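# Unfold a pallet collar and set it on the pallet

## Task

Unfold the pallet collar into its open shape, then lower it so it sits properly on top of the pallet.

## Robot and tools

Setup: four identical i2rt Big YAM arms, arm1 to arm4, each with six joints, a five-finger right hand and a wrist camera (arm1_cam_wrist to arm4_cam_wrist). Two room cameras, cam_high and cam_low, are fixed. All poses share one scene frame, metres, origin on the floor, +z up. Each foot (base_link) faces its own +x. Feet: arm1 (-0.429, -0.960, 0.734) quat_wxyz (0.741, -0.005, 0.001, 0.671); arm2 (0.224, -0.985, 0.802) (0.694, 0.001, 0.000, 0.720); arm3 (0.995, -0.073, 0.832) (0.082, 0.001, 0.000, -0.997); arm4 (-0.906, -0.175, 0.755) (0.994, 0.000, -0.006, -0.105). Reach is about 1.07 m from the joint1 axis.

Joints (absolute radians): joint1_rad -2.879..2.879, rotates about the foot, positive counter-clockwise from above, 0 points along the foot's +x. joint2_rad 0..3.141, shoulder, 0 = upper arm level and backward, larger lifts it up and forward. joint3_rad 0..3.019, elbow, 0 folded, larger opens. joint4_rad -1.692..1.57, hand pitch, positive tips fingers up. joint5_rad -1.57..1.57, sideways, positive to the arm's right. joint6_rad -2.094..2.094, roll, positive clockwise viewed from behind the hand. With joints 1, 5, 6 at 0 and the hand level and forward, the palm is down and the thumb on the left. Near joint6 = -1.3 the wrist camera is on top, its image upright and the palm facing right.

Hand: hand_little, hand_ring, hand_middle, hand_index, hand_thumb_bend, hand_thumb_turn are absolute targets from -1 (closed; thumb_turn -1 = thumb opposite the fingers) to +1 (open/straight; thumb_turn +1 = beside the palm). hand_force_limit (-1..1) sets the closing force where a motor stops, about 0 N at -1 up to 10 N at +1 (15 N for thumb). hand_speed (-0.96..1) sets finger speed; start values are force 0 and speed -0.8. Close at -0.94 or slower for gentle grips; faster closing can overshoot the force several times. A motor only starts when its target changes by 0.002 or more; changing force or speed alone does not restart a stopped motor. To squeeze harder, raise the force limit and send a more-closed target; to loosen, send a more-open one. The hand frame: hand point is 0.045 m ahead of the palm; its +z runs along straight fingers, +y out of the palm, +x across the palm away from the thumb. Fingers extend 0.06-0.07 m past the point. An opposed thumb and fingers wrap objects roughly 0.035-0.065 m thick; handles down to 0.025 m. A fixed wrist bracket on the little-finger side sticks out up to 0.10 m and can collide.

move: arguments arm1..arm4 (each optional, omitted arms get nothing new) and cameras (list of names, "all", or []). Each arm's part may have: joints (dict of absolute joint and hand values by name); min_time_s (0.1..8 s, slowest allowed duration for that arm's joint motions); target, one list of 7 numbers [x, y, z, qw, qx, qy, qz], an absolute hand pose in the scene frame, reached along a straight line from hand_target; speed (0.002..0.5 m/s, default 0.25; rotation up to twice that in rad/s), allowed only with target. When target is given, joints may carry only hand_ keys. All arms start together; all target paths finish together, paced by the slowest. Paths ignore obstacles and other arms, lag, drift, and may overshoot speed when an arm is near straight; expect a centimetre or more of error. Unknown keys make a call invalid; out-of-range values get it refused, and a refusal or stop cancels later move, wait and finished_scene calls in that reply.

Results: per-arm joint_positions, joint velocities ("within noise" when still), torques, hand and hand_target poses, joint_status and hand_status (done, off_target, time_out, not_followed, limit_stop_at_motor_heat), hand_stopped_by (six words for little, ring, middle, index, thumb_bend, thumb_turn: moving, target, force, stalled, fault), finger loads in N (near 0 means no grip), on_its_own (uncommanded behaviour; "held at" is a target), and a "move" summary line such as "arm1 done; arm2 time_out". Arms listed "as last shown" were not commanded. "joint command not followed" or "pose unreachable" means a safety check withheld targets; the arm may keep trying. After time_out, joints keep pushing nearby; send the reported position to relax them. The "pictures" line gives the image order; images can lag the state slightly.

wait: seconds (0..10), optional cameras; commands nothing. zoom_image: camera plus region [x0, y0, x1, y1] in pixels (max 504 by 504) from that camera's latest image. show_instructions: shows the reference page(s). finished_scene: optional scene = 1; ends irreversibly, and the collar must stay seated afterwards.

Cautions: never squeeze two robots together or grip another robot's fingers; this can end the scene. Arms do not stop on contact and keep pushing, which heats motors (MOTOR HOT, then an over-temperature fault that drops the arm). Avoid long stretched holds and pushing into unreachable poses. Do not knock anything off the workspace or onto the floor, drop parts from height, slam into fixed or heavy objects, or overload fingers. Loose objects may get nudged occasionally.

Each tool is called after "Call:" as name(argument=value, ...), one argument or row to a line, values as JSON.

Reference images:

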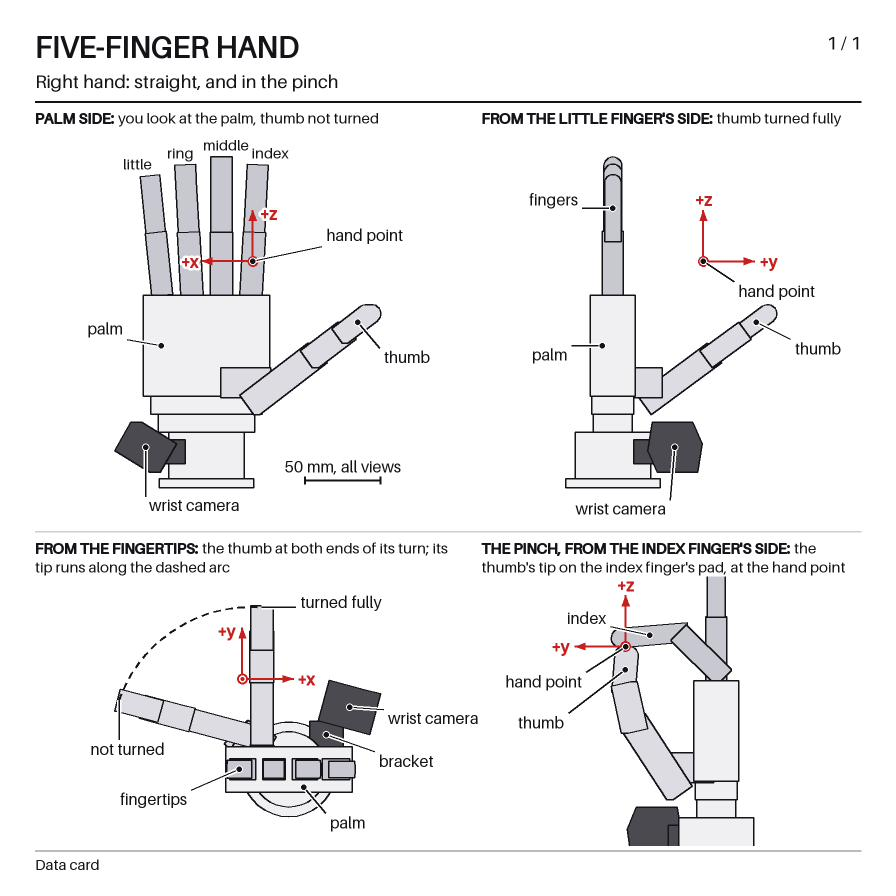

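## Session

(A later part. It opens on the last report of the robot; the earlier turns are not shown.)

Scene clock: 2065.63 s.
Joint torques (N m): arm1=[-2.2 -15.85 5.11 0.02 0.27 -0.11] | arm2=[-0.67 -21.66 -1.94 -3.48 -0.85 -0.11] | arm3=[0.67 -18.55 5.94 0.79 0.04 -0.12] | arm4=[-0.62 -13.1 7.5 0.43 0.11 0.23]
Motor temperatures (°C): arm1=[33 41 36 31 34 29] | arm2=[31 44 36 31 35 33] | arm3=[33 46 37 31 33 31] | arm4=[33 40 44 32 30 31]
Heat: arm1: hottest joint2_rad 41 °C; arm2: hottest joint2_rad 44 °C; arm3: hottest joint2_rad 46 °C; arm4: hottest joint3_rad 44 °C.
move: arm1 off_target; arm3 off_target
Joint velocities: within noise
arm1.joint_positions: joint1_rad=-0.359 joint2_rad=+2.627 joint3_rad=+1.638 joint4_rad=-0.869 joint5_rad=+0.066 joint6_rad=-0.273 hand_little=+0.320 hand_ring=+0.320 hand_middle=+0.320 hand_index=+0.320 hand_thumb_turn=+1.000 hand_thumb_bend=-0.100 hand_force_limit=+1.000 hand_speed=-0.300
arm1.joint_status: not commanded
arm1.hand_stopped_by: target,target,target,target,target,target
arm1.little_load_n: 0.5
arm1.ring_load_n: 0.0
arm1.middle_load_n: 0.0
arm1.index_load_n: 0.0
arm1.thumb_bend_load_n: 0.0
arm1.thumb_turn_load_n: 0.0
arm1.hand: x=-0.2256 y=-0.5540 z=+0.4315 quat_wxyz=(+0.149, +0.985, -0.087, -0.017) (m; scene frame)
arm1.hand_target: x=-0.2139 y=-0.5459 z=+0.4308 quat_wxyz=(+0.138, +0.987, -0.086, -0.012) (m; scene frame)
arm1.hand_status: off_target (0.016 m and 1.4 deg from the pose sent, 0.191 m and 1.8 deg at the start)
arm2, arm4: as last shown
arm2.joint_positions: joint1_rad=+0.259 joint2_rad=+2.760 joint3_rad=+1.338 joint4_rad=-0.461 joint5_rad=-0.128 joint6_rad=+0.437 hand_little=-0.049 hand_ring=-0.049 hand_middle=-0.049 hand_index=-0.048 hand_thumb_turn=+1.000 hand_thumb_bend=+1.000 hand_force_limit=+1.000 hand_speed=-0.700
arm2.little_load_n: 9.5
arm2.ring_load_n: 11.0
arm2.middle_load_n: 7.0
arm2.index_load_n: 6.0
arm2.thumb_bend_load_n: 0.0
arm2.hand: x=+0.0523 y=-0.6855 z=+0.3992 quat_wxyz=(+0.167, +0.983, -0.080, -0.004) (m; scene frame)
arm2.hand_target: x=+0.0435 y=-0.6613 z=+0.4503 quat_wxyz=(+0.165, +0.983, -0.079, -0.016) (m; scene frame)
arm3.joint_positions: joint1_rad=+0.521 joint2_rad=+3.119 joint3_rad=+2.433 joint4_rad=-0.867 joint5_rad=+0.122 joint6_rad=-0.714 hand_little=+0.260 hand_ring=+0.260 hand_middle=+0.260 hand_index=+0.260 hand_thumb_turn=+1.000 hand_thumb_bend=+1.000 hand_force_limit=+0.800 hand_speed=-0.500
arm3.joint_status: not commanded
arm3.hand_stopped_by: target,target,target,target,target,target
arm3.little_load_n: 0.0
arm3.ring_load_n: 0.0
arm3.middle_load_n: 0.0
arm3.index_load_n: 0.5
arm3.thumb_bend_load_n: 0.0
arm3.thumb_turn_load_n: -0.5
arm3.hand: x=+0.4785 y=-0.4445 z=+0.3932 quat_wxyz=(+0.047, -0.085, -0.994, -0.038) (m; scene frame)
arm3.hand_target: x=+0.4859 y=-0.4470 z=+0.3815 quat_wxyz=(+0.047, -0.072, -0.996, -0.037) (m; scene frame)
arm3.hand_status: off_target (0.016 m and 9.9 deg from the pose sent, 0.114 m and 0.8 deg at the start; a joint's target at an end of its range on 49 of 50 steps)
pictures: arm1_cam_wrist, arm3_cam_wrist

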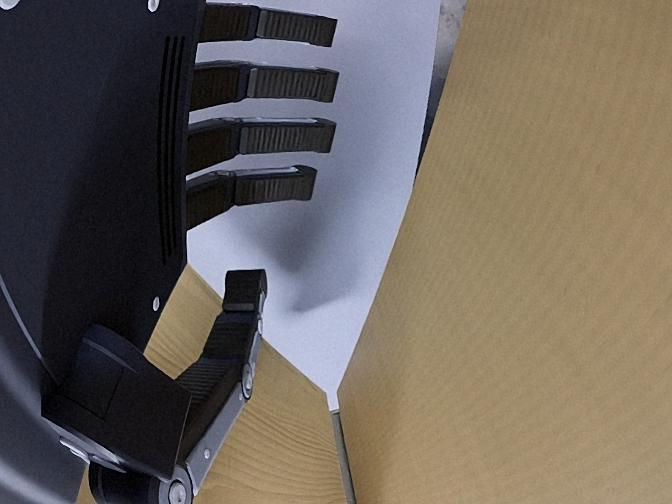

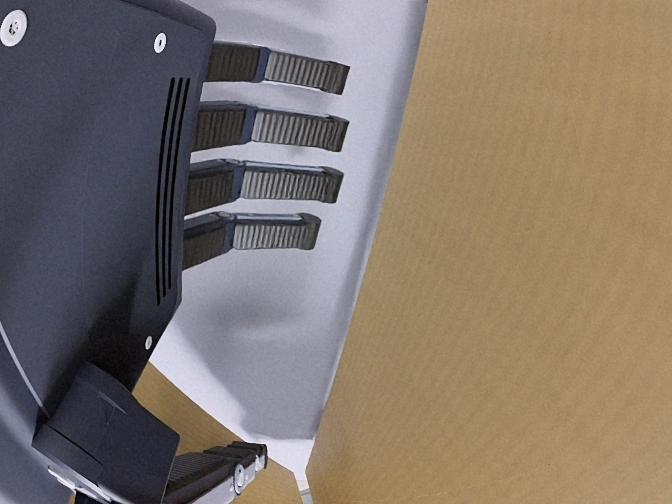

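Call:
move(
  arm1={"target": [-0.228, -0.620, 0.412, 0.1387, 0.9865, -0.0863, -0.0121], "speed": 0.1},
  arm3={"target": [0.489, -0.408, 0.378, 0.0082, 0.0781, 0.9914, 0.1042], "speed": 0.08},
  cameras=["arm1_cam_wrist", "arm3_cam_wrist"],
)

Scene clock: 2075.30 s.
Joint torques (N m): arm1=[-2.49 -16.26 2.39 0.09 0.26 -0.07] | arm2=[-0.62 -21.66 -1.91 -3.47 -0.85 -0.12] | arm3=[-0.38 -18.37 6.02 -0.69 0.27 -0.21] | arm4=[-0.62 -13.16 7.49 0.4 0.11 0.22]
Motor temperatures (°C): arm1=[33 42 36 31 34 29] | arm2=[31 45 35 31 35 33] | arm3=[33 45 37 31 33 31] | arm4=[33 40 44 32 30 31]
Heat: arm1: hottest joint2_rad 42 °C; arm2: hottest joint2_rad 45 °C; arm3: hottest joint2_rad 45 °C; arm4: hottest joint3_rad 44 °C.
move: arm1 off_target; arm3 off_target
Joint velocities: within noise
arm1.joint_positions: joint1_rad=-0.400 joint2_rad=+2.607 joint3_rad=+1.417 joint4_rad=-0.674 joint5_rad=+0.079 joint6_rad=-0.312 hand_little=+0.320 hand_ring=+0.320 hand_middle=+0.320 hand_index=+0.320 hand_thumb_turn=+1.000 hand_thumb_bend=-0.100 hand_force_limit=+1.000 hand_speed=-0.300
arm1.joint_status: not commanded
arm1.hand_stopped_by: target,target,target,target,target,target
arm1.little_load_n: 0.0
arm1.ring_load_n: 0.0
arm1.middle_load_n: 0.0
arm1.index_load_n: 0.0
arm1.thumb_bend_load_n: 0.0
arm1.thumb_turn_load_n: 0.0
arm1.hand: x=-0.2391 y=-0.6289 z=+0.4050 quat_wxyz=(+0.154, +0.984, -0.088, -0.019) (m; scene frame)
arm1.hand_target: x=-0.2278 y=-0.6202 z=+0.4125 quat_wxyz=(+0.139, +0.986, -0.087, -0.012) (m; scene frame)
arm1.hand_status: off_target (0.016 m and 1.9 deg from the pose sent, 0.069 m and 1.4 deg at the start)
arm2, arm4: as last shown
arm2.little_load_n: 8.5
arm2.ring_load_n: 10.5
arm2.index_load_n: 6.5
arm3.joint_positions: joint1_rad=+0.506 joint2_rad=+3.119 joint3_rad=+2.404 joint4_rad=-0.879 joint5_rad=+0.128 joint6_rad=-0.743 hand_little=+0.260 hand_ring=+0.260 hand_middle=+0.260 hand_index=+0.260 hand_thumb_turn=+1.000 hand_thumb_bend=+1.000 hand_force_limit=+0.800 hand_speed=-0.500
arm3.joint_status: not commanded
arm3.hand_stopped_by: target,target,target,target,target,target
arm3.little_load_n: 0.0
arm3.ring_load_n: 0.5
arm3.middle_load_n: 0.0
arm3.index_load_n: 0.0
arm3.thumb_bend_load_n: 0.0
arm3.thumb_turn_load_n: 0.0
arm3.hand: x=+0.4848 y=-0.4231 z=+0.3880 quat_wxyz=(+0.033, -0.077, -0.995, -0.056) (m; scene frame)
arm3.hand_target: x=+0.4913 y=-0.4094 z=+0.3795 quat_wxyz=(+0.022, -0.072, -0.995, -0.068) (m; scene frame)
arm3.hand_status: off_target (0.019 m and 7.3 deg from the pose sent, 0.041 m and 9.9 deg at the start; a joint's target at an end of its range on 47 of 48 steps)
arm4.middle_load_n: 0.5
pictures: arm1_cam_wrist, arm3_cam_wrist

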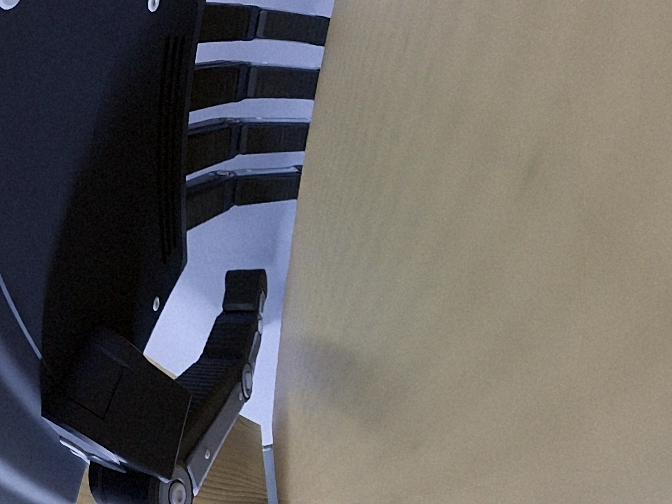

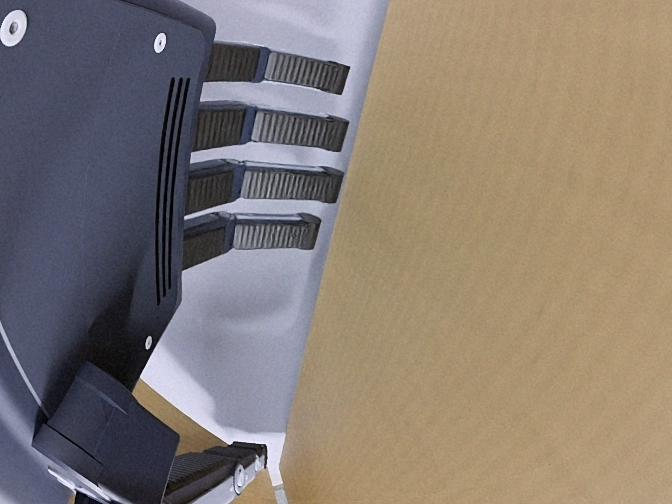

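Call:
move(
  arm1={"target": [-0.230, -0.631, 0.412, 0.1387, 0.9865, -0.0863, -0.0121], "speed": 0.08},
  arm3={"target": [0.494, -0.372, 0.372, 0.0082, 0.0781, 0.9914, 0.1042], "speed": 0.08},
  cameras=["arm1_cam_wrist", "arm3_cam_wrist"],
)

Scene clock: 2079.00 s.
Joint torques (N m): arm1=[-2.37 -15.85 2 0.05 0.28 -0.1] | arm2=[-0.67 -21.71 -1.91 -3.47 -1.21 0.05] | arm3=[-1.2 -18.2 4.16 -1.03 0.52 -0.22] | arm4=[-0.62 -12.98 7.47 0.42 0.12 0.23]
Motor temperatures (°C): arm1=[33 41 36 31 34 29] | arm2=[31 46 35 31 35 33] | arm3=[33 45 37 31 33 31] | arm4=[33 40 44 32 30 31]
Heat: arm1: hottest joint2_rad 41 °C; arm2: hottest joint2_rad 46 °C; arm3: hottest joint2_rad 45 °C; arm4: hottest joint3_rad 44 °C.
move: arm1 off_target; arm3 off_target
Joint velocities: within noise
arm1.joint_positions: joint1_rad=-0.405 joint2_rad=+2.595 joint3_rad=+1.385 joint4_rad=-0.645 joint5_rad=+0.079 joint6_rad=-0.330 hand_little=+0.320 hand_ring=+0.320 hand_middle=+0.320 hand_index=+0.320 hand_thumb_turn=+1.000 hand_thumb_bend=-0.100 hand_force_limit=+1.000 hand_speed=-0.300
arm1.joint_status: not commanded
arm1.hand_stopped_by: target,target,target,target,target,target
arm1.little_load_n: 0.5
arm1.ring_load_n: 0.0
arm1.middle_load_n: 0.0
arm1.index_load_n: 0.0
arm1.thumb_bend_load_n: 0.0
arm1.thumb_turn_load_n: 0.0
arm1.hand: x=-0.2398 y=-0.6362 z=+0.4056 quat_wxyz=(+0.149, +0.985, -0.081, -0.019) (m; scene frame)
arm1.hand_target: x=-0.2299 y=-0.6312 z=+0.4122 quat_wxyz=(+0.138, +0.987, -0.082, -0.013) (m; scene frame)
arm1.hand_status: off_target (0.013 m and 1.5 deg from the pose sent, 0.012 m and 1.9 deg at the start)
arm2, arm4: as last shown
arm2.joint_positions: joint1_rad=+0.249 joint2_rad=+2.760 joint3_rad=+1.338 joint4_rad=-0.461 joint5_rad=-0.119 joint6_rad=+0.413 hand_little=-0.049 hand_ring=-0.049 hand_middle=-0.049 hand_index=-0.048 hand_thumb_turn=+1.000 hand_thumb_bend=+1.000 hand_force_limit=+1.000 hand_speed=-0.700
arm2.little_load_n: 9.5
arm2.ring_load_n: 11.0
arm2.index_load_n: 6.0
arm2.hand: x=+0.0581 y=-0.6846 z=+0.3988 quat_wxyz=(+0.165, +0.984, -0.072, -0.002) (m; scene frame)
arm2.hand_target: x=+0.0469 y=-0.6601 z=+0.4503 quat_wxyz=(+0.165, +0.983, -0.079, -0.018) (m; scene frame)
arm3.joint_positions: joint1_rad=+0.492 joint2_rad=+3.119 joint3_rad=+2.379 joint4_rad=-0.875 joint5_rad=+0.130 joint6_rad=-0.765 hand_little=+0.260 hand_ring=+0.260 hand_middle=+0.260 hand_index=+0.260 hand_thumb_turn=+1.000 hand_thumb_bend=+1.000 hand_force_limit=+0.800 hand_speed=-0.500
arm3.joint_status: not commanded
arm3.hand_stopped_by: target,target,target,target,target,target
arm3.little_load_n: 0.0
arm3.ring_load_n: 0.5
arm3.middle_load_n: 0.0
arm3.index_load_n: 0.0
arm3.thumb_bend_load_n: 0.0
arm3.thumb_turn_load_n: 0.0
arm3.hand: x=+0.4878 y=-0.4079 z=+0.3827 quat_wxyz=(+0.026, -0.073, -0.995, -0.064) (m; scene frame)
arm3.hand_target: x=+0.4950 y=-0.3780 z=+0.3724 quat_wxyz=(+0.008, -0.074, -0.994, -0.086) (m; scene frame)
arm3.hand_status: off_target (0.038 m and 6.1 deg from the pose sent, 0.054 m and 7.3 deg at the start; a joint's target at an end of its range on 36 of 36 steps)
arm4.middle_load_n: 0.0
pictures: arm1_cam_wrist, arm3_cam_wrist

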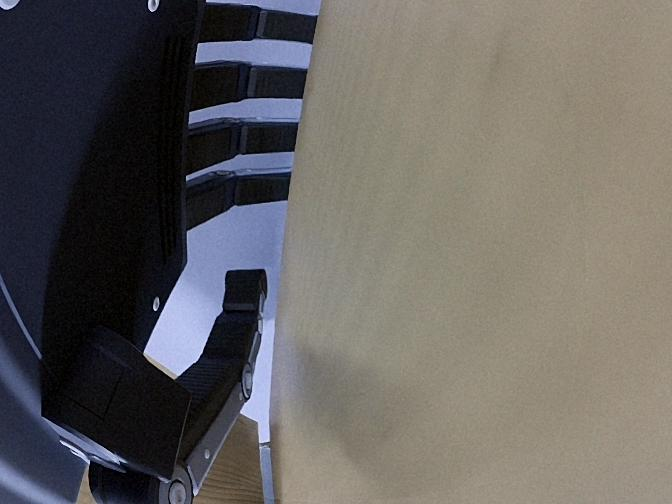

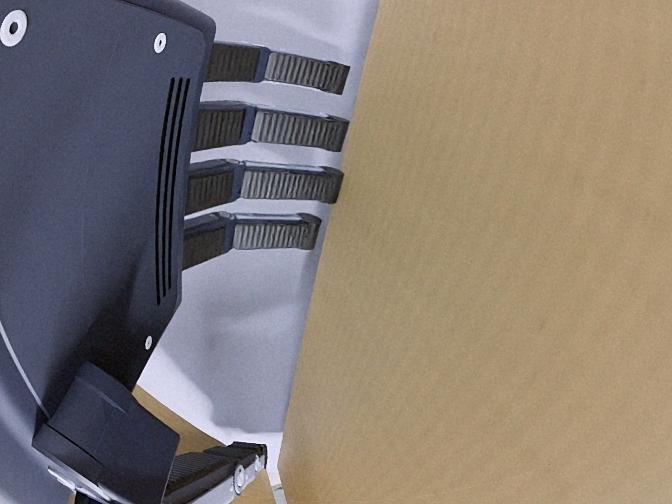

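Call:
move(
  arm1={"target": [-0.195, -0.560, 0.412, 0.1387, 0.9865, -0.0863, -0.0121], "speed": 0.15},
  arm3={"target": [0.515, -0.462, 0.400, 0.0082, 0.0781, 0.9914, 0.1042], "speed": 0.12},
  cameras=[],
)

Call:
move(
  arm1={"target": [-0.200, -0.600, 0.640, 0.08, 0.993, -0.0863, -0.0121], "speed": 0.25},
  arm3={"target": [0.550, -0.450, 0.365, 0.0082, 0.0781, 0.9914, 0.1042], "speed": 0.12},
  cameras=["arm3_cam_wrist"],
)

Scene clock: 2102.80 s.
Joint torques (N m): arm1=[-1.61 -14.86 5.03 -0.75 0.2 0.09] | arm2=[-0.62 -21.89 -1.76 -3.49 -1.21 0.04] | arm3=[3.66 -18.61 9.78 -0.73 0.02 0.1] | arm4=[-0.73 -13.04 7.5 0.42 0.11 0.22]
Motor temperatures (°C): arm1=[33 43 35 31 34 29] | arm2=[31 47 35 31 36 33] | arm3=[33 44 36 31 34 31] | arm4=[33 39 43 32 30 31]
Heat: arm1: hottest joint2_rad 43 °C; arm2: hottest joint2_rad 47 °C; arm3: hottest joint2_rad 44 °C; arm4: hottest joint3_rad 43 °C.
move: arm1 done; arm3 off_target
Joint velocities: within noise
arm1.joint_positions: joint1_rad=-0.405 joint2_rad=+2.653 joint3_rad=+1.654 joint4_rad=-0.823 joint5_rad=+0.079 joint6_rad=-0.330 hand_little=+0.320 hand_ring=+0.320 hand_middle=+0.320 hand_index=+0.320 hand_thumb_turn=+1.000 hand_thumb_bend=-0.100 hand_force_limit=+1.000 hand_speed=-0.300
arm1.joint_status: not commanded
arm1.hand_stopped_by: target,target,target,target,target,target
arm1.little_load_n: 0.0
arm1.ring_load_n: 0.0
arm1.middle_load_n: 0.0
arm1.index_load_n: 0.0
arm1.thumb_bend_load_n: 0.0
arm1.thumb_turn_load_n: 0.0
arm1.hand: x=-0.1979 y=-0.5601 z=+0.4157 quat_wxyz=(+0.135, +0.987, -0.082, -0.012) (m; scene frame)
arm1.hand_target: x=-0.1956 y=-0.5601 z=+0.4109 quat_wxyz=(+0.139, +0.986, -0.086, -0.012) (m; scene frame)
arm1.hand_status: done (0.005 m and 0.7 deg from the pose sent, 0.089 m and 1.5 deg at the start)
arm2, arm4: as last shown
arm2.joint_positions: joint1_rad=+0.249 joint2_rad=+2.765 joint3_rad=+1.335 joint4_rad=-0.461 joint5_rad=-0.119 joint6_rad=+0.416 hand_little=-0.049 hand_ring=-0.049 hand_middle=-0.049 hand_index=-0.048 hand_thumb_turn=+1.000 hand_thumb_bend=+1.000 hand_force_limit=+1.000 hand_speed=-0.700
arm2.little_load_n: 11.0
arm2.ring_load_n: 12.5
arm2.middle_load_n: 7.5
arm2.index_load_n: 5.5
arm2.hand: x=+0.0592 y=-0.6886 z=+0.3975 quat_wxyz=(+0.169, +0.983, -0.073, -0.001) (m; scene frame)
arm2.hand_target: x=+0.0469 y=-0.6604 z=+0.4502 quat_wxyz=(+0.165, +0.983, -0.081, -0.018) (m; scene frame)
arm3.joint_positions: joint1_rad=+0.523 joint2_rad=+3.119 joint3_rad=+2.430 joint4_rad=-0.981 joint5_rad=+0.130 joint6_rad=-0.699 hand_little=+0.260 hand_ring=+0.260 hand_middle=+0.260 hand_index=+0.260 hand_thumb_turn=+1.000 hand_thumb_bend=+1.000 hand_force_limit=+0.800 hand_speed=-0.500
arm3.joint_status: not commanded
arm3.hand_stopped_by: target,target,target,target,target,target
arm3.little_load_n: 0.0
arm3.ring_load_n: 0.0
arm3.middle_load_n: 0.0
arm3.index_load_n: 0.0
arm3.thumb_bend_load_n: 0.0
arm3.thumb_turn_load_n: 0.0
arm3.hand: x=+0.5031 y=-0.4249 z=+0.4015 quat_wxyz=(+0.009, -0.088, -0.993, -0.082) (m; scene frame)
arm3.hand_target: x=+0.5131 y=-0.4535 z=+0.4018 quat_wxyz=(+0.016, -0.075, -0.994, -0.075) (m; scene frame)
arm3.hand_status: off_target (0.039 m and 3.5 deg from the pose sent, 0.063 m and 6.1 deg at the start; a joint's target at an end of its range on 42 of 42 steps)
arm4.little_load_n: 0.5
pictures: none
No camera images: "cameras" was empty.

Scene clock: 2104.43 s.
Joint torques (N m): arm1=[-1.96 -13.63 4.85 -0.44 -0.11 -0.1] | arm2=[-0.62 -22.07 -1.63 -3.49 -1.21 0.04] | arm3=[6.18 -18.02 5.38 0.53 0.12 0.09] | arm4=[-0.62 -13.16 7.47 0.43 0.11 0.22]
Motor temperatures (°C): arm1=[33 43 35 31 34 29] | arm2=[31 47 35 31 36 33] | arm3=[33 44 36 31 34 31] | arm4=[33 39 43 32 30 31]
Heat: arm1: hottest joint2_rad 43 °C; arm2: hottest joint2_rad 47 °C; arm3: hottest joint2_rad 44 °C; arm4: hottest joint3_rad 43 °C.
move: arm1 done; arm3 off_target
Joint velocities: within noise
arm1.joint_positions: joint1_rad=-0.449 joint2_rad=+2.070 joint3_rad=+1.292 joint4_rad=-0.932 joint5_rad=+0.045 joint6_rad=-0.361 hand_little=+0.320 hand_ring=+0.320 hand_middle=+0.320 hand_index=+0.320 hand_thumb_turn=+1.000 hand_thumb_bend=-0.100 hand_force_limit=+1.000 hand_speed=-0.300
arm1.joint_status: not commanded
arm1.hand_stopped_by: target,target,target,target,target,target
arm1.little_load_n: 0.0
arm1.ring_load_n: 0.0
arm1.middle_load_n: 0.0
arm1.index_load_n: 0.0
arm1.thumb_bend_load_n: 0.0
arm1.thumb_turn_load_n: 0.0
arm1.hand: x=-0.2021 y=-0.5938 z=+0.6381 quat_wxyz=(+0.077, +0.993, -0.092, -0.007) (m; scene frame)
arm1.hand_target: x=-0.1991 y=-0.5977 z=+0.6399 quat_wxyz=(+0.079, +0.993, -0.091, -0.012) (m; scene frame)
arm1.hand_status: done (0.007 m and 1.0 deg from the pose sent, 0.228 m and 6.3 deg at the start)
arm2, arm4: as last shown
arm2.joint_positions: joint1_rad=+0.249 joint2_rad=+2.769 joint3_rad=+1.333 joint4_rad=-0.461 joint5_rad=-0.119 joint6_rad=+0.419 hand_little=-0.049 hand_ring=-0.049 hand_middle=-0.049 hand_index=-0.048 hand_thumb_turn=+1.000 hand_thumb_bend=+1.000 hand_force_limit=+1.000 hand_speed=-0.700
arm2.little_load_n: 12.0
arm2.ring_load_n: 13.5
arm2.middle_load_n: 8.0
arm2.index_load_n: 4.5
arm2.hand: x=+0.0600 y=-0.6918 z=+0.3962 quat_wxyz=(+0.172, +0.982, -0.075, +0.001) (m; scene frame)
arm2.hand_target: x=+0.0467 y=-0.6601 z=+0.4499 quat_wxyz=(+0.165, +0.983, -0.082, -0.017) (m; scene frame)
arm3.joint_positions: joint1_rad=+0.537 joint2_rad=+3.119 joint3_rad=+2.355 joint4_rad=-0.901 joint5_rad=+0.125 joint6_rad=-0.663 hand_little=+0.260 hand_ring=+0.260 hand_middle=+0.260 hand_index=+0.260 hand_thumb_turn=+1.000 hand_thumb_bend=+1.000 hand_force_limit=+0.800 hand_speed=-0.500
arm3.joint_status: not commanded
arm3.hand_stopped_by: target,target,target,target,target,target
arm3.little_load_n: 0.0
arm3.ring_load_n: 0.0
arm3.middle_load_n: 0.5
arm3.index_load_n: 0.0
arm3.thumb_bend_load_n: -0.5
arm3.thumb_turn_load_n: 0.0
arm3.hand: x=+0.5242 y=-0.4222 z=+0.3793 quat_wxyz=(+0.011, -0.099, -0.992, -0.078) (m; scene frame)
arm3.hand_target: x=+0.5521 y=-0.4463 z=+0.3680 quat_wxyz=(+0.012, -0.077, -0.994, -0.078) (m; scene frame)
arm3.hand_status: off_target (0.040 m and 4.4 deg from the pose sent, 0.064 m and 3.5 deg at the start; a joint's target at an end of its range on 46 of 49 steps)
arm4.little_load_n: 0.0
pictures: arm3_cam_wrist

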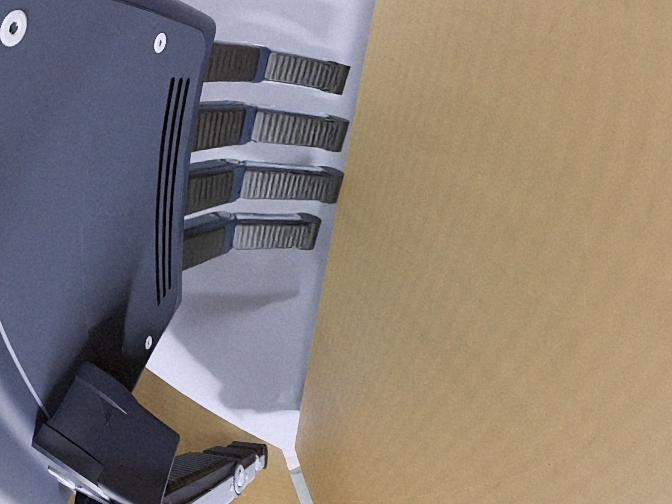

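Call:
move(
  arm2={"target": [0.0450, -0.7150, 0.4500, 0.165, 0.983, -0.081, -0.018], "speed": 0.06},
  arm3={"target": [0.520, -0.440, 0.42, 0.0082, 0.0781, 0.9914, 0.1042], "speed": 0.12},
  cameras=["cam_high", "arm2_cam_wrist"],
)

Scene clock: 2126.70 s.
Joint torques (N m): arm1=[-2.32 -13.68 4.86 -0.49 -0.1 -0.11] | arm2=[1.44 -21.6 -7.32 -3.25 -1.76 0.08] | arm3=[1.32 -19.6 9.09 -0.84 0.3 -0.13] | arm4=[-0.62 -13.22 7.47 0.47 0.11 0.21]
Motor temperatures (°C): arm1=[33 42 35 31 34 29] | arm2=[31 46 35 31 36 33] | arm3=[33 43 36 31 33 31] | arm4=[33 39 43 32 30 31]
Heat: arm1: hottest joint2_rad 42 °C; arm2: hottest joint2_rad 46 °C; arm3: hottest joint2_rad 43 °C; arm4: hottest joint3_rad 43 °C.
move: arm2 off_target; arm3 off_target
Joint velocities: within noise
arm1: as last shown
arm1.hand_target: x=-0.1991 y=-0.5978 z=+0.6399 quat_wxyz=(+0.079, +0.993, -0.091, -0.012) (m; scene frame)
arm2.joint_positions: joint1_rad=+0.263 joint2_rad=+2.769 joint3_rad=+1.246 joint4_rad=-0.316 joint5_rad=-0.117 joint6_rad=+0.446 hand_little=-0.049 hand_ring=-0.049 hand_middle=-0.049 hand_index=-0.048 hand_thumb_turn=+1.000 hand_thumb_bend=+1.000 hand_force_limit=+1.000 hand_speed=-0.700
arm2.joint_status: not commanded
arm2.hand_stopped_by: target,target,target,target,target,target
arm2.little_load_n: 7.0
arm2.ring_load_n: 10.0
arm2.middle_load_n: 8.0
arm2.index_load_n: 9.5
arm2.thumb_bend_load_n: 0.0
arm2.thumb_turn_load_n: 0.0
arm2.hand: x=+0.0605 y=-0.7115 z=+0.3859 quat_wxyz=(+0.145, +0.986, -0.080, -0.006) (m; scene frame)
arm2.hand_target: x=+0.0462 y=-0.7158 z=+0.4408 quat_wxyz=(+0.164, +0.983, -0.078, -0.018) (m; scene frame)
arm2.hand_status: off_target (0.066 m and 2.8 deg from the pose sent, 0.060 m and 2.4 deg at the start)
arm3.joint_positions: joint1_rad=+0.554 joint2_rad=+3.119 joint3_rad=+2.444 joint4_rad=-1.056 joint5_rad=+0.131 joint6_rad=-0.666 hand_little=+0.260 hand_ring=+0.260 hand_middle=+0.260 hand_index=+0.260 hand_thumb_turn=+1.000 hand_thumb_bend=+1.000 hand_force_limit=+0.800 hand_speed=-0.500
arm3.joint_status: not commanded
arm3.hand_stopped_by: target,target,target,target,target,target
arm3.little_load_n: 0.0
arm3.ring_load_n: 0.0
arm3.middle_load_n: 0.0
arm3.index_load_n: 0.5
arm3.thumb_bend_load_n: 0.0
arm3.thumb_turn_load_n: -0.5
arm3.hand: x=+0.5249 y=-0.4329 z=+0.4116 quat_wxyz=(-0.009, -0.087, -0.991, -0.104) (m; scene frame)
arm3.hand_target: x=+0.5182 y=-0.4435 z=+0.4187 quat_wxyz=(-0.003, -0.076, -0.992, -0.099) (m; scene frame)
arm3.hand_status: off_target (0.012 m and 1.0 deg from the pose sent, 0.045 m and 4.4 deg at the start)
arm4.joint_positions: joint1_rad=+0.293 joint2_rad=+1.597 joint3_rad=+1.202 joint4_rad=-1.194 joint5_rad=-0.004 joint6_rad=+0.781 hand_little=+0.320 hand_ring=+0.320 hand_middle=+0.320 hand_index=+0.320 hand_thumb_turn=+1.000 hand_thumb_bend=+1.000 hand_force_limit=+0.950 hand_speed=+0.200
arm4.joint_status: not commanded
arm4.hand_stopped_by: target,target,target,target,target,target
arm4.little_load_n: 0.0
arm4.ring_load_n: 0.0
arm4.middle_load_n: 0.0
arm4.index_load_n: 0.0
arm4.thumb_bend_load_n: -0.5
arm4.thumb_turn_load_n: 0.0
arm4.hand: x=-0.4873 y=-0.0751 z=+0.8526 quat_wxyz=(+0.003, +0.422, -0.907, -0.001) (m; scene frame)
arm4.hand_target: x=-0.4848 y=-0.0739 z=+0.8557 quat_wxyz=(-0.007, +0.417, -0.909, +0.004) (m; scene frame)
arm4.hand_status: not commanded
pictures: arm2_cam_wrist, cam_high

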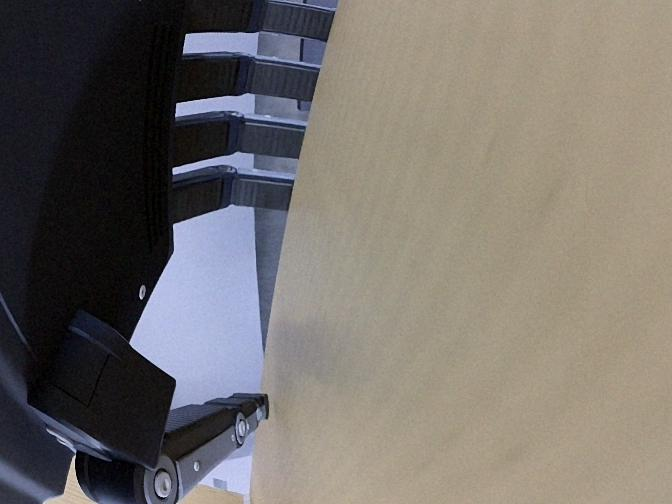

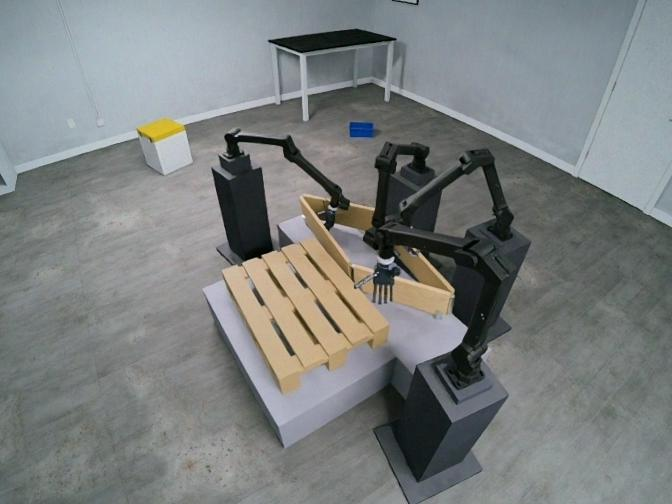

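Call:
zoom_image(
  camera="cam_high",
  region=[280, 180, 470, 320],
)

Scaled by 2.653 from the camera's 672x504 image, which has a finer 960x720 frame.

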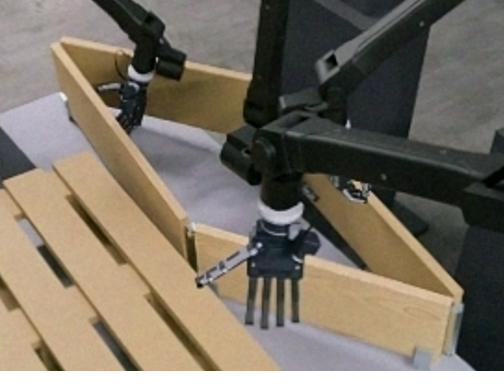

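Call:
move(
  arm3={"target": [0.530, -0.360, 0.41, 0.0082, 0.0781, 0.9914, 0.1042], "speed": 0.06},
  cameras=["cam_high", "arm3_cam_wrist"],
)

Call:
zoom_image(
  camera="cam_high",
  region=[280, 180, 470, 320],
)

Scene clock: 2136.53 s.
Joint torques (N m): arm1=[-2.32 -13.68 4.9 -0.47 -0.1 -0.12] | arm2=[1.38 -21.6 -7.12 -3.43 -2.14 0.25] | arm3=[-2.61 -18.32 2.48 -0.73 0.73 -0.22] | arm4=[-0.56 -13.04 7.47 0.44 0.12 0.22]
Motor temperatures (°C): arm1=[33 42 35 31 34 29] | arm2=[31 46 36 31 37 33] | arm3=[33 44 36 31 33 31] | arm4=[33 39 43 32 30 31]
Heat: arm1: hottest joint2_rad 42 °C; arm2: hottest joint2_rad 46 °C; arm3: hottest joint2_rad 44 °C; arm4: hottest joint3_rad 43 °C.
move: arm3 off_target
Joint velocities: within noise
arm1, arm2, arm4: as last shown
arm2.joint_positions: joint1_rad=+0.263 joint2_rad=+2.769 joint3_rad=+1.244 joint4_rad=-0.311 joint5_rad=-0.106 joint6_rad=+0.428 hand_little=-0.049 hand_ring=-0.049 hand_middle=-0.049 hand_index=-0.048 hand_thumb_turn=+1.000 hand_thumb_bend=+1.000 hand_force_limit=+1.000 hand_speed=-0.700
arm2.little_load_n: 7.5
arm2.middle_load_n: 7.5
arm2.index_load_n: 8.0
arm2.hand: x=+0.0634 y=-0.7117 z=+0.3850 quat_wxyz=(+0.141, +0.987, -0.070, -0.003) (m; scene frame)
arm2.hand_target: x=+0.0464 y=-0.7154 z=+0.4407 quat_wxyz=(+0.164, +0.983, -0.077, -0.018) (m; scene frame)
arm3.joint_positions: joint1_rad=+0.514 joint2_rad=+2.972 joint3_rad=+2.120 joint4_rad=-0.816 joint5_rad=+0.128 joint6_rad=-0.749 hand_little=+0.260 hand_ring=+0.260 hand_middle=+0.261 hand_index=+0.260 hand_thumb_turn=+1.000 hand_thumb_bend=+1.000 hand_force_limit=+0.800 hand_speed=-0.500
arm3.joint_status: not commanded
arm3.hand_stopped_by: target,target,target,target,target,target
arm3.little_load_n: 0.0
arm3.ring_load_n: 0.5
arm3.middle_load_n: 5.5
arm3.index_load_n: 0.0
arm3.thumb_bend_load_n: 0.0
arm3.thumb_turn_load_n: 0.0
arm3.hand: x=+0.5270 y=-0.3946 z=+0.4137 quat_wxyz=(+0.007, -0.068, -0.994, -0.081) (m; scene frame)
arm3.hand_target: x=+0.5324 y=-0.3647 z=+0.4108 quat_wxyz=(-0.008, -0.074, -0.992, -0.103) (m; scene frame)
arm3.hand_status: off_target (0.035 m and 3.4 deg from the pose sent, 0.073 m and 1.0 deg at the start)
arm4.thumb_bend_load_n: 0.0
pictures: arm3_cam_wrist, cam_high

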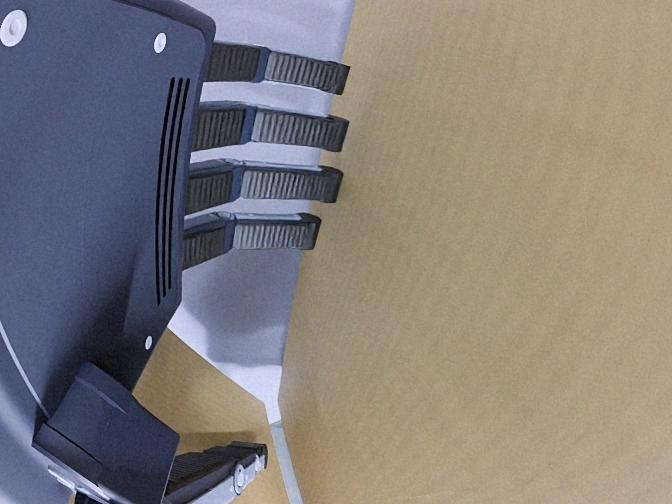

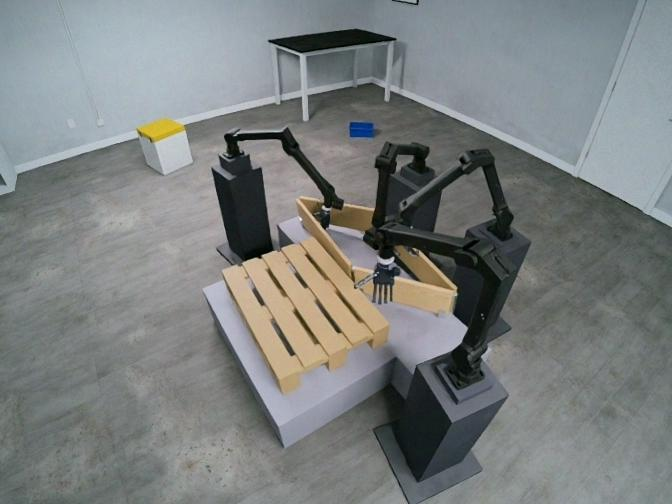

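Scaled by 2.653 from the camera's 672x504 image, which has a finer 960x720 frame.

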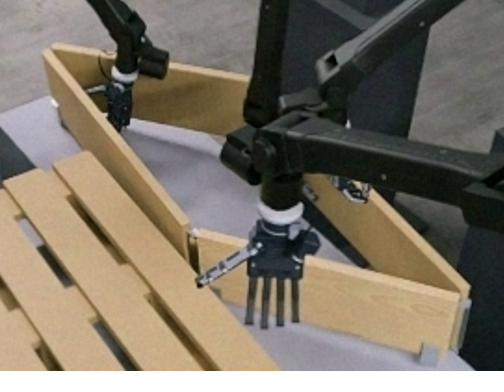

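Call:
move(
  arm3={"target": [0.543, -0.425, 0.365, 0.0041, 0.0784, 0.9957, 0.0521], "speed": 0.1},
  cameras=["arm3_cam_wrist"],
)

Scene clock: 2155.27 s.
Joint torques (N m): arm1=[-2.14 -13.63 4.88 -0.53 -0.1 -0.11] | arm2=[1.32 -21.6 -7.1 -3.43 -2.14 0.22] | arm3=[0.09 -18.49 7.36 -0.09 0 0.15] | arm4=[-0.56 -13.04 7.51 0.4 0.11 0.22]
Motor temperatures (°C): arm1=[33 42 35 31 33 29] | arm2=[31 47 37 31 39 33] | arm3=[33 46 35 30 34 31] | arm4=[33 39 43 32 30 31]
Heat: arm1: hottest joint2_rad 42 °C; arm2: hottest joint2_rad 47 °C; arm3: hottest joint2_rad 46 °C; arm4: hottest joint3_rad 43 °C.
move: arm3 off_target
Joint velocities: within noise
arm1, arm2, arm4: as last shown
arm1.index_load_n: -0.5
arm2.joint_positions: joint1_rad=+0.265 joint2_rad=+2.769 joint3_rad=+1.244 joint4_rad=-0.311 joint5_rad=-0.108 joint6_rad=+0.431 hand_little=-0.049 hand_ring=-0.049 hand_middle=-0.049 hand_index=-0.048 hand_thumb_turn=+1.000 hand_thumb_bend=+1.000 hand_force_limit=+1.000 hand_speed=-0.700
arm2.little_load_n: 7.0
arm2.index_load_n: 8.5
arm2.thumb_turn_load_n: -0.5
arm2.hand: x=+0.0625 y=-0.7119 z=+0.3850 quat_wxyz=(+0.142, +0.987, -0.071, -0.003) (m; scene frame)
arm2.hand_target: x=+0.0461 y=-0.7154 z=+0.4408 quat_wxyz=(+0.164, +0.983, -0.078, -0.019) (m; scene frame)
arm3.joint_positions: joint1_rad=+0.540 joint2_rad=+3.098 joint3_rad=+2.223 joint4_rad=-0.816 joint5_rad=+0.070 joint6_rad=-0.716 hand_little=+0.260 hand_ring=+0.260 hand_middle=+0.260 hand_index=+0.260 hand_thumb_turn=+1.000 hand_thumb_bend=+1.000 hand_force_limit=+0.800 hand_speed=-0.500
arm3.joint_status: not commanded
arm3.hand_stopped_by: target,target,target,target,target,target
arm3.little_load_n: 0.0
arm3.ring_load_n: 0.0
arm3.middle_load_n: 0.0
arm3.index_load_n: 0.0
arm3.thumb_bend_load_n: 0.0
arm3.thumb_turn_load_n: 0.0
arm3.hand: x=+0.5573 y=-0.4059 z=+0.3597 quat_wxyz=(-0.020, -0.073, -0.995, -0.068) (m; scene frame)
arm3.hand_target: x=+0.5431 y=-0.4221 z=+0.3655 quat_wxyz=(-0.005, -0.080, -0.995, -0.052) (m; scene frame)
arm3.hand_status: off_target (0.024 m and 2.6 deg from the pose sent, 0.060 m and 3.7 deg at the start)
pictures: arm3_cam_wrist

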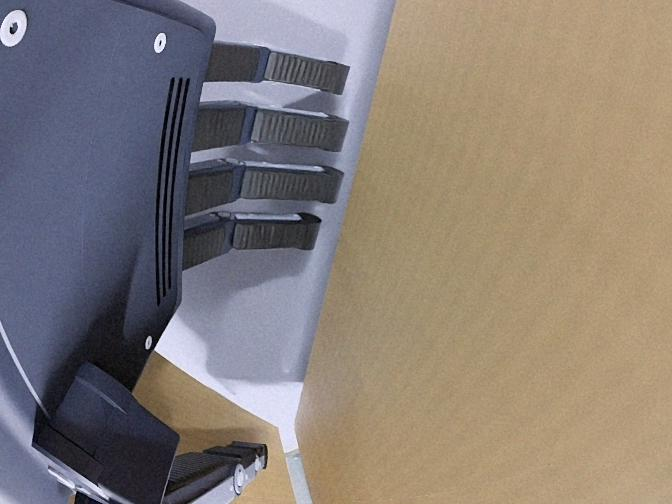

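Call:
move(
  arm3={"target": [0.552, -0.360, 0.366, 0.0057, 0.0781, 0.9943, 0.0720], "speed": 0.06},
  cameras=["arm3_cam_wrist"],
)

Scene clock: 2158.40 s.
Joint torques (N m): arm1=[-2.26 -13.68 4.86 -0.47 -0.1 -0.11] | arm2=[1.26 -21.54 -7.12 -3.43 -2.14 0.23] | arm3=[-2.2 -19.49 3 -0.03 0.59 -0.33] | arm4=[-0.56 -13.1 7.49 0.42 0.12 0.22]
Motor temperatures (°C): arm1=[33 42 35 31 33 29] | arm2=[31 47 37 31 40 33] | arm3=[33 46 35 30 33 31] | arm4=[33 39 43 32 30 31]
Heat: arm1: hottest joint2_rad 42 °C; arm2: hottest joint2_rad 47 °C; arm3: hottest joint2_rad 46 °C; arm4: hottest joint3_rad 43 °C.
move: arm3 off_target
Joint velocities: within noise
arm1, arm2, arm4: as last shown
arm1.index_load_n: 0.0
arm2.index_load_n: 8.0
arm2.thumb_turn_load_n: 0.0
arm3.joint_positions: joint1_rad=+0.511 joint2_rad=+3.040 joint3_rad=+2.052 joint4_rad=-0.701 joint5_rad=+0.089 joint6_rad=-0.712 hand_little=+0.260 hand_ring=+0.260 hand_middle=+0.260 hand_index=+0.260 hand_thumb_turn=+1.000 hand_thumb_bend=+1.000 hand_force_limit=+0.800 hand_speed=-0.500
arm3.joint_status: not commanded
arm3.hand_stopped_by: target,target,target,target,target,target
arm3.little_load_n: 0.0
arm3.ring_load_n: 0.5
arm3.middle_load_n: 0.0
arm3.index_load_n: 0.0
arm3.thumb_bend_load_n: 0.0
arm3.thumb_turn_load_n: 0.5
arm3.hand: x=+0.5700 y=-0.3709 z=+0.3568 quat_wxyz=(-0.013, -0.088, -0.993, -0.073) (m; scene frame)
arm3.hand_target: x=+0.5539 y=-0.3621 z=+0.3664 quat_wxyz=(-0.006, -0.080, -0.994, -0.073) (m; scene frame)
arm3.hand_status: off_target (0.023 m and 1.5 deg from the pose sent, 0.047 m and 1.8 deg at the start)
pictures: arm3_cam_wrist

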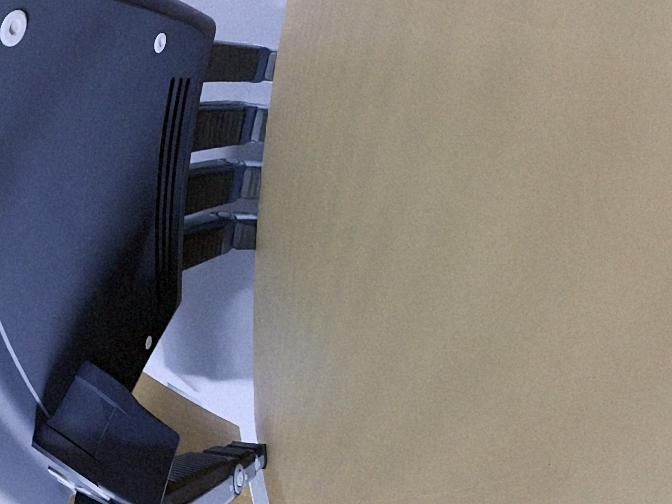

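Call:
move(
  arm3={"joints": {"hand_little": 0.0, "hand_ring": 0.0, "hand_middle": 0.0, "hand_index": 0.0, "hand_force_limit": 1.0, "hand_speed": -0.7}},
  cameras=[],
)

Call:
move(
  arm3={"target": [0.550, -0.378, 0.450, 0.0057, 0.0781, 0.9943, 0.0720], "speed": 0.06},
  arm2={"target": [0.0461, -0.7200, 0.4750, 0.164, 0.983, -0.078, -0.018], "speed": 0.05},
  cameras=["arm3_cam_wrist", "arm2_cam_wrist", "cam_low"],
)

Scene clock: 2161.50 s.
Joint torques (N m): arm1=[-2.08 -13.57 4.9 -0.46 -0.1 -0.12] | arm2=[1.26 -21.6 -7.1 -3.44 -2.17 0.23] | arm3=[-1.49 -19.78 3.33 -0.32 0.58 -0.27] | arm4=[-0.73 -13.04 7.45 0.42 0.12 0.23]
Motor temperatures (°C): arm1=[33 42 35 31 33 29] | arm2=[31 47 37 31 40 33] | arm3=[33 46 35 30 33 31] | arm4=[33 39 42 32 30 31]
Heat: arm1: hottest joint2_rad 42 °C; arm2: hottest joint2_rad 47 °C; arm3: hottest joint2_rad 46 °C; arm4: hottest joint3_rad 42 °C.
move: arm3 done
Joint velocities: within noise
arm1, arm2, arm4: as last shown
arm2.joint_positions: joint1_rad=+0.265 joint2_rad=+2.769 joint3_rad=+1.244 joint4_rad=-0.311 joint5_rad=-0.106 joint6_rad=+0.431 hand_little=-0.049 hand_ring=-0.049 hand_middle=-0.049 hand_index=-0.047 hand_thumb_turn=+1.000 hand_thumb_bend=+1.000 hand_force_limit=+1.000 hand_speed=-0.700
arm2.little_load_n: 4.5
arm2.ring_load_n: 8.5
arm2.middle_load_n: 8.5
arm2.index_load_n: 11.0
arm2.hand: x=+0.0628 y=-0.7118 z=+0.3849 quat_wxyz=(+0.141, +0.987, -0.071, -0.002) (m; scene frame)
arm2.hand_target: x=+0.0463 y=-0.7154 z=+0.4407 quat_wxyz=(+0.164, +0.983, -0.078, -0.018) (m; scene frame)
arm3.joint_positions: joint1_rad=+0.511 joint2_rad=+3.041 joint3_rad=+2.049 joint4_rad=-0.688 joint5_rad=+0.089 joint6_rad=-0.716 hand_little=+0.000 hand_ring=+0.000 hand_middle=+0.000 hand_index=+0.001 hand_thumb_turn=+1.000 hand_thumb_bend=+1.000 hand_force_limit=+1.000 hand_speed=-0.700
arm3.joint_status: all done
arm3.hand_stopped_by: target,target,target,target,target,target
arm3.little_load_n: 0.5
arm3.ring_load_n: 1.0
arm3.middle_load_n: 1.0
arm3.index_load_n: 5.5
arm3.thumb_bend_load_n: 0.0
arm3.thumb_turn_load_n: 0.0
arm3.hand: x=+0.5691 y=-0.3713 z=+0.3544 quat_wxyz=(-0.010, -0.087, -0.994, -0.070) (m; scene frame)
arm3.hand_target: x=+0.5541 y=-0.3625 z=+0.3655 quat_wxyz=(-0.005, -0.081, -0.994, -0.072) (m; scene frame)
arm3.hand_status: not commanded
arm4.ring_load_n: 0.5
pictures: none
No camera images: "cameras" was empty.

Scene clock: 2163.43 s.
Joint torques (N m): arm1=[-2.2 -13.8 4.88 -0.5 -0.1 -0.11] | arm2=[1.26 -21.95 -7.16 -3.74 -2.66 -0.12] | arm3=[-0.03 -23.88 2.99 -2.7 0.62 -0.12] | arm4=[-0.67 -13.04 7.5 0.42 0.11 0.22]
Motor temperatures (°C): arm1=[33 42 35 31 33 29] | arm2=[31 47 37 31 40 33] | arm3=[33 46 35 31 33 31] | arm4=[33 39 42 32 30 31]
Heat: arm1: hottest joint2_rad 42 °C; arm2: hottest joint2_rad 47 °C; arm3: hottest joint2_rad 46 °C; arm4: hottest joint3_rad 42 °C.
move: arm2 off_target; arm3 off_target
Joint velocities: within noise
arm1, arm4: as last shown
arm2.joint_positions: joint1_rad=+0.265 joint2_rad=+2.716 joint3_rad=+1.187 joint4_rad=-0.308 joint5_rad=-0.094 joint6_rad=+0.472 hand_little=-0.050 hand_ring=-0.050 hand_middle=-0.049 hand_index=-0.046 hand_thumb_turn=+1.000 hand_thumb_bend=+1.000 hand_force_limit=+1.000 hand_speed=-0.700
arm2.joint_status: not commanded
arm2.hand_stopped_by: target,target,target,target,target,target
arm2.little_load_n: 0.0
arm2.ring_load_n: 0.0
arm2.middle_load_n: 6.5
arm2.index_load_n: 21.0
arm2.thumb_bend_load_n: 0.0
arm2.thumb_turn_load_n: 0.0
arm2.hand: x=+0.0645 y=-0.7152 z=+0.4037 quat_wxyz=(+0.139, +0.986, -0.091, +0.006) (m; scene frame)
arm2.hand_target: x=+0.0479 y=-0.7218 z=+0.4630 quat_wxyz=(+0.165, +0.983, -0.082, -0.017) (m; scene frame)
arm2.hand_status: off_target (0.074 m and 4.3 deg from the pose sent, 0.092 m and 3.3 deg at the start)
arm3.joint_positions: joint1_rad=+0.495 joint2_rad=+2.920 joint3_rad=+1.919 joint4_rad=-0.681 joint5_rad=+0.084 joint6_rad=-0.739 hand_little=+0.001 hand_ring=+0.000 hand_middle=+0.000 hand_index=+0.001 hand_thumb_turn=+1.000 hand_thumb_bend=+1.000 hand_force_limit=+1.000 hand_speed=-0.700
arm3.joint_status: not commanded
arm3.hand_stopped_by: target,target,target,target,target,target
arm3.little_load_n: 13.0
arm3.ring_load_n: 2.0
arm3.middle_load_n: 0.0
arm3.index_load_n: 0.0
arm3.thumb_bend_load_n: 0.0
arm3.thumb_turn_load_n: 0.5
arm3.hand: x=+0.5661 y=-0.3627 z=+0.3993 quat_wxyz=(-0.014, -0.083, -0.994, -0.069) (m; scene frame)
arm3.hand_target: x=+0.5461 y=-0.3741 z=+0.4464 quat_wxyz=(-0.006, -0.078, -0.994, -0.071) (m; scene frame)
arm3.hand_status: off_target (0.055 m and 1.2 deg from the pose sent, 0.098 m and 1.2 deg at the start)
arm4.ring_load_n: 0.0
pictures: arm2_cam_wrist, arm3_cam_wrist, cam_low

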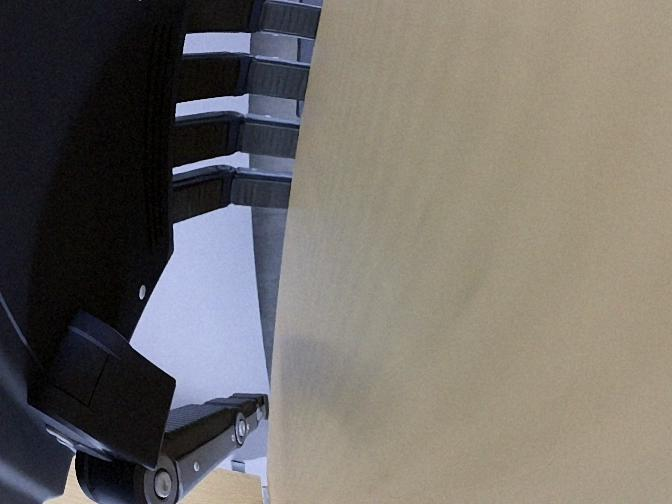

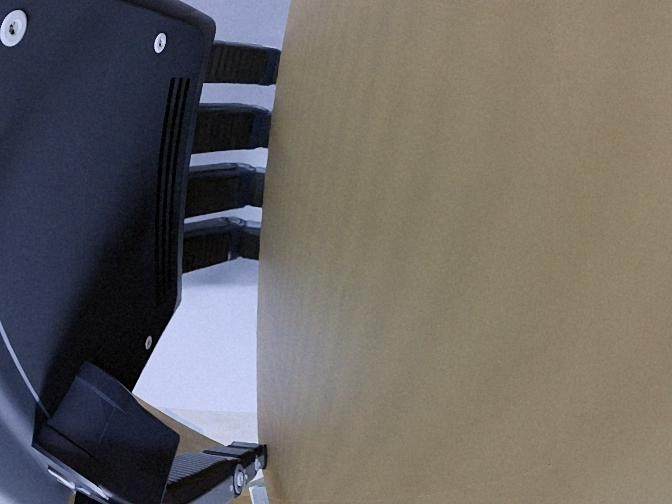

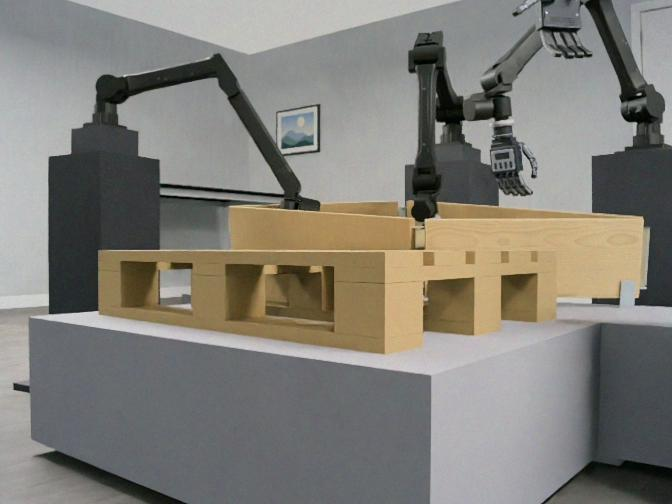

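Call:
move(
  arm3={"target": [0.545, -0.375, 0.480, 0.0491, 0.0811, 0.9931, 0.0685], "speed": 0.05},
  arm2={"target": [0.0461, -0.7500, 0.4900, 0.1679, 0.9826, -0.0693, 0.0334], "speed": 0.05},
  cameras=["arm2_cam_wrist", "cam_low", "cam_high"],
)

Call:
zoom_image(
  camera="cam_high",
  region=[280, 180, 470, 320],
)

Scene clock: 2171.43 s.
Joint torques (N m): arm1=[-2.2 -13.8 4.89 -0.44 -0.1 -0.11] | arm2=[2.67 -21.13 -7.35 -4.49 -1.75 0.03] | arm3=[-0.67 -24 4.33 -4.03 0.59 -0.16] | arm4=[-0.67 -13.16 7.45 0.44 0.11 0.22]
Motor temperatures (°C): arm1=[33 42 35 31 33 29] | arm2=[31 46 37 31 41 33] | arm3=[33 46 35 31 34 31] | arm4=[33 39 42 32 30 31]
Heat: arm1: hottest joint2_rad 42 °C; arm2: hottest joint2_rad 46 °C; arm3: hottest joint2_rad 46 °C; arm4: hottest joint3_rad 42 °C.
move: arm2 off_target; arm3 off_target
Joint velocities: within noise
arm1, arm4: as last shown
arm2.joint_positions: joint1_rad=+0.315 joint2_rad=+2.657 joint3_rad=+1.125 joint4_rad=-0.313 joint5_rad=-0.044 joint6_rad=+0.512 hand_little=-0.050 hand_ring=-0.050 hand_middle=-0.049 hand_index=-0.046 hand_thumb_turn=+1.000 hand_thumb_bend=+1.000 hand_force_limit=+1.000 hand_speed=-0.700
arm2.joint_status: not commanded
arm2.hand_stopped_by: target,target,target,target,target,target
arm2.little_load_n: 0.0
arm2.ring_load_n: 1.0
arm2.middle_load_n: 7.0
arm2.index_load_n: 15.0
arm2.thumb_bend_load_n: 0.0
arm2.thumb_turn_load_n: 0.0
arm2.hand: x=+0.0618 y=-0.7292 z=+0.4223 quat_wxyz=(+0.132, +0.987, -0.082, +0.037) (m; scene frame)
arm2.hand_target: x=+0.0487 y=-0.7494 z=+0.4784 quat_wxyz=(+0.167, +0.983, -0.070, +0.033) (m; scene frame)
arm2.hand_status: off_target (0.072 m and 4.4 deg from the pose sent, 0.095 m and 5.2 deg at the start)
arm3.joint_positions: joint1_rad=+0.492 joint2_rad=+2.891 joint3_rad=+1.939 joint4_rad=-0.766 joint5_rad=+0.024 joint6_rad=-0.734 hand_little=+0.001 hand_ring=+0.001 hand_middle=+0.000 hand_index=+0.001 hand_thumb_turn=+1.000 hand_thumb_bend=+0.999 hand_force_limit=+1.000 hand_speed=-0.700
arm3.joint_status: not commanded
arm3.hand_stopped_by: target,target,target,target,target,target
arm3.little_load_n: 10.0
arm3.ring_load_n: 6.0
arm3.middle_load_n: 0.0
arm3.index_load_n: 0.0
arm3.thumb_bend_load_n: -2.0
arm3.thumb_turn_load_n: 0.5
arm3.hand: x=+0.5680 y=-0.3742 z=+0.4228 quat_wxyz=(-0.047, -0.089, -0.993, -0.059) (m; scene frame)
arm3.hand_target: x=+0.5475 y=-0.3792 z=+0.4754 quat_wxyz=(-0.048, -0.082, -0.993, -0.068) (m; scene frame)
arm3.hand_status: off_target (0.062 m and 1.4 deg from the pose sent, 0.084 m and 4.0 deg at the start)
arm4.ring_load_n: 0.5
pictures: arm2_cam_wrist, cam_high, cam_low

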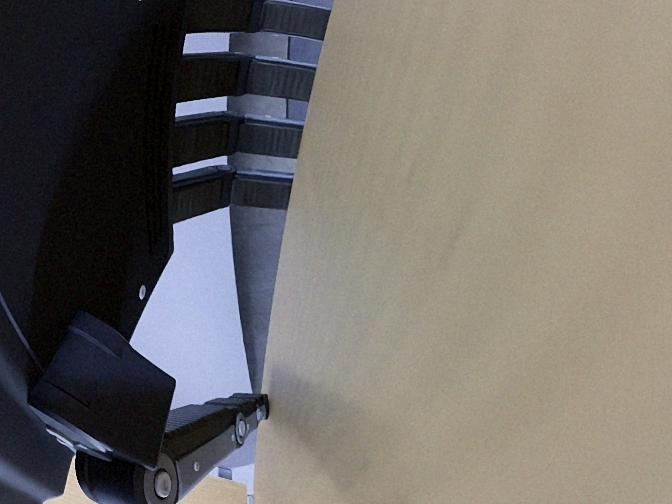

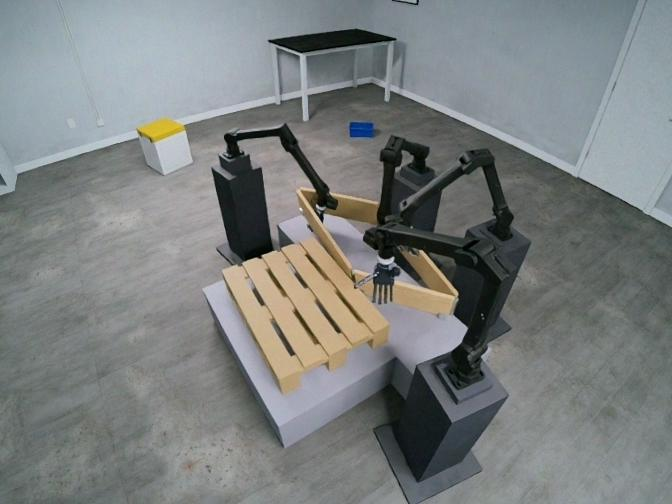

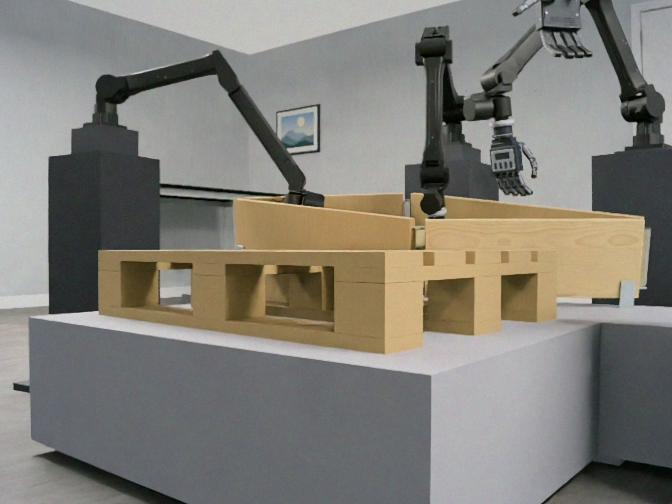

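Scaled by 2.653 from the camera's 672x504 image, which has a finer 960x720 frame.

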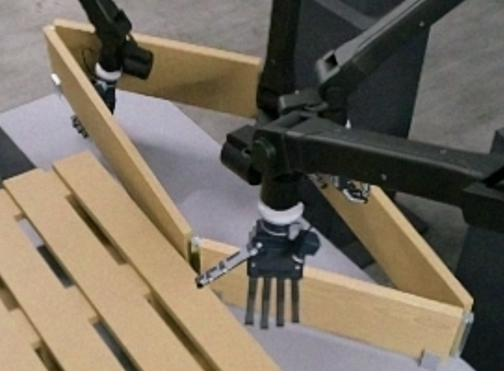

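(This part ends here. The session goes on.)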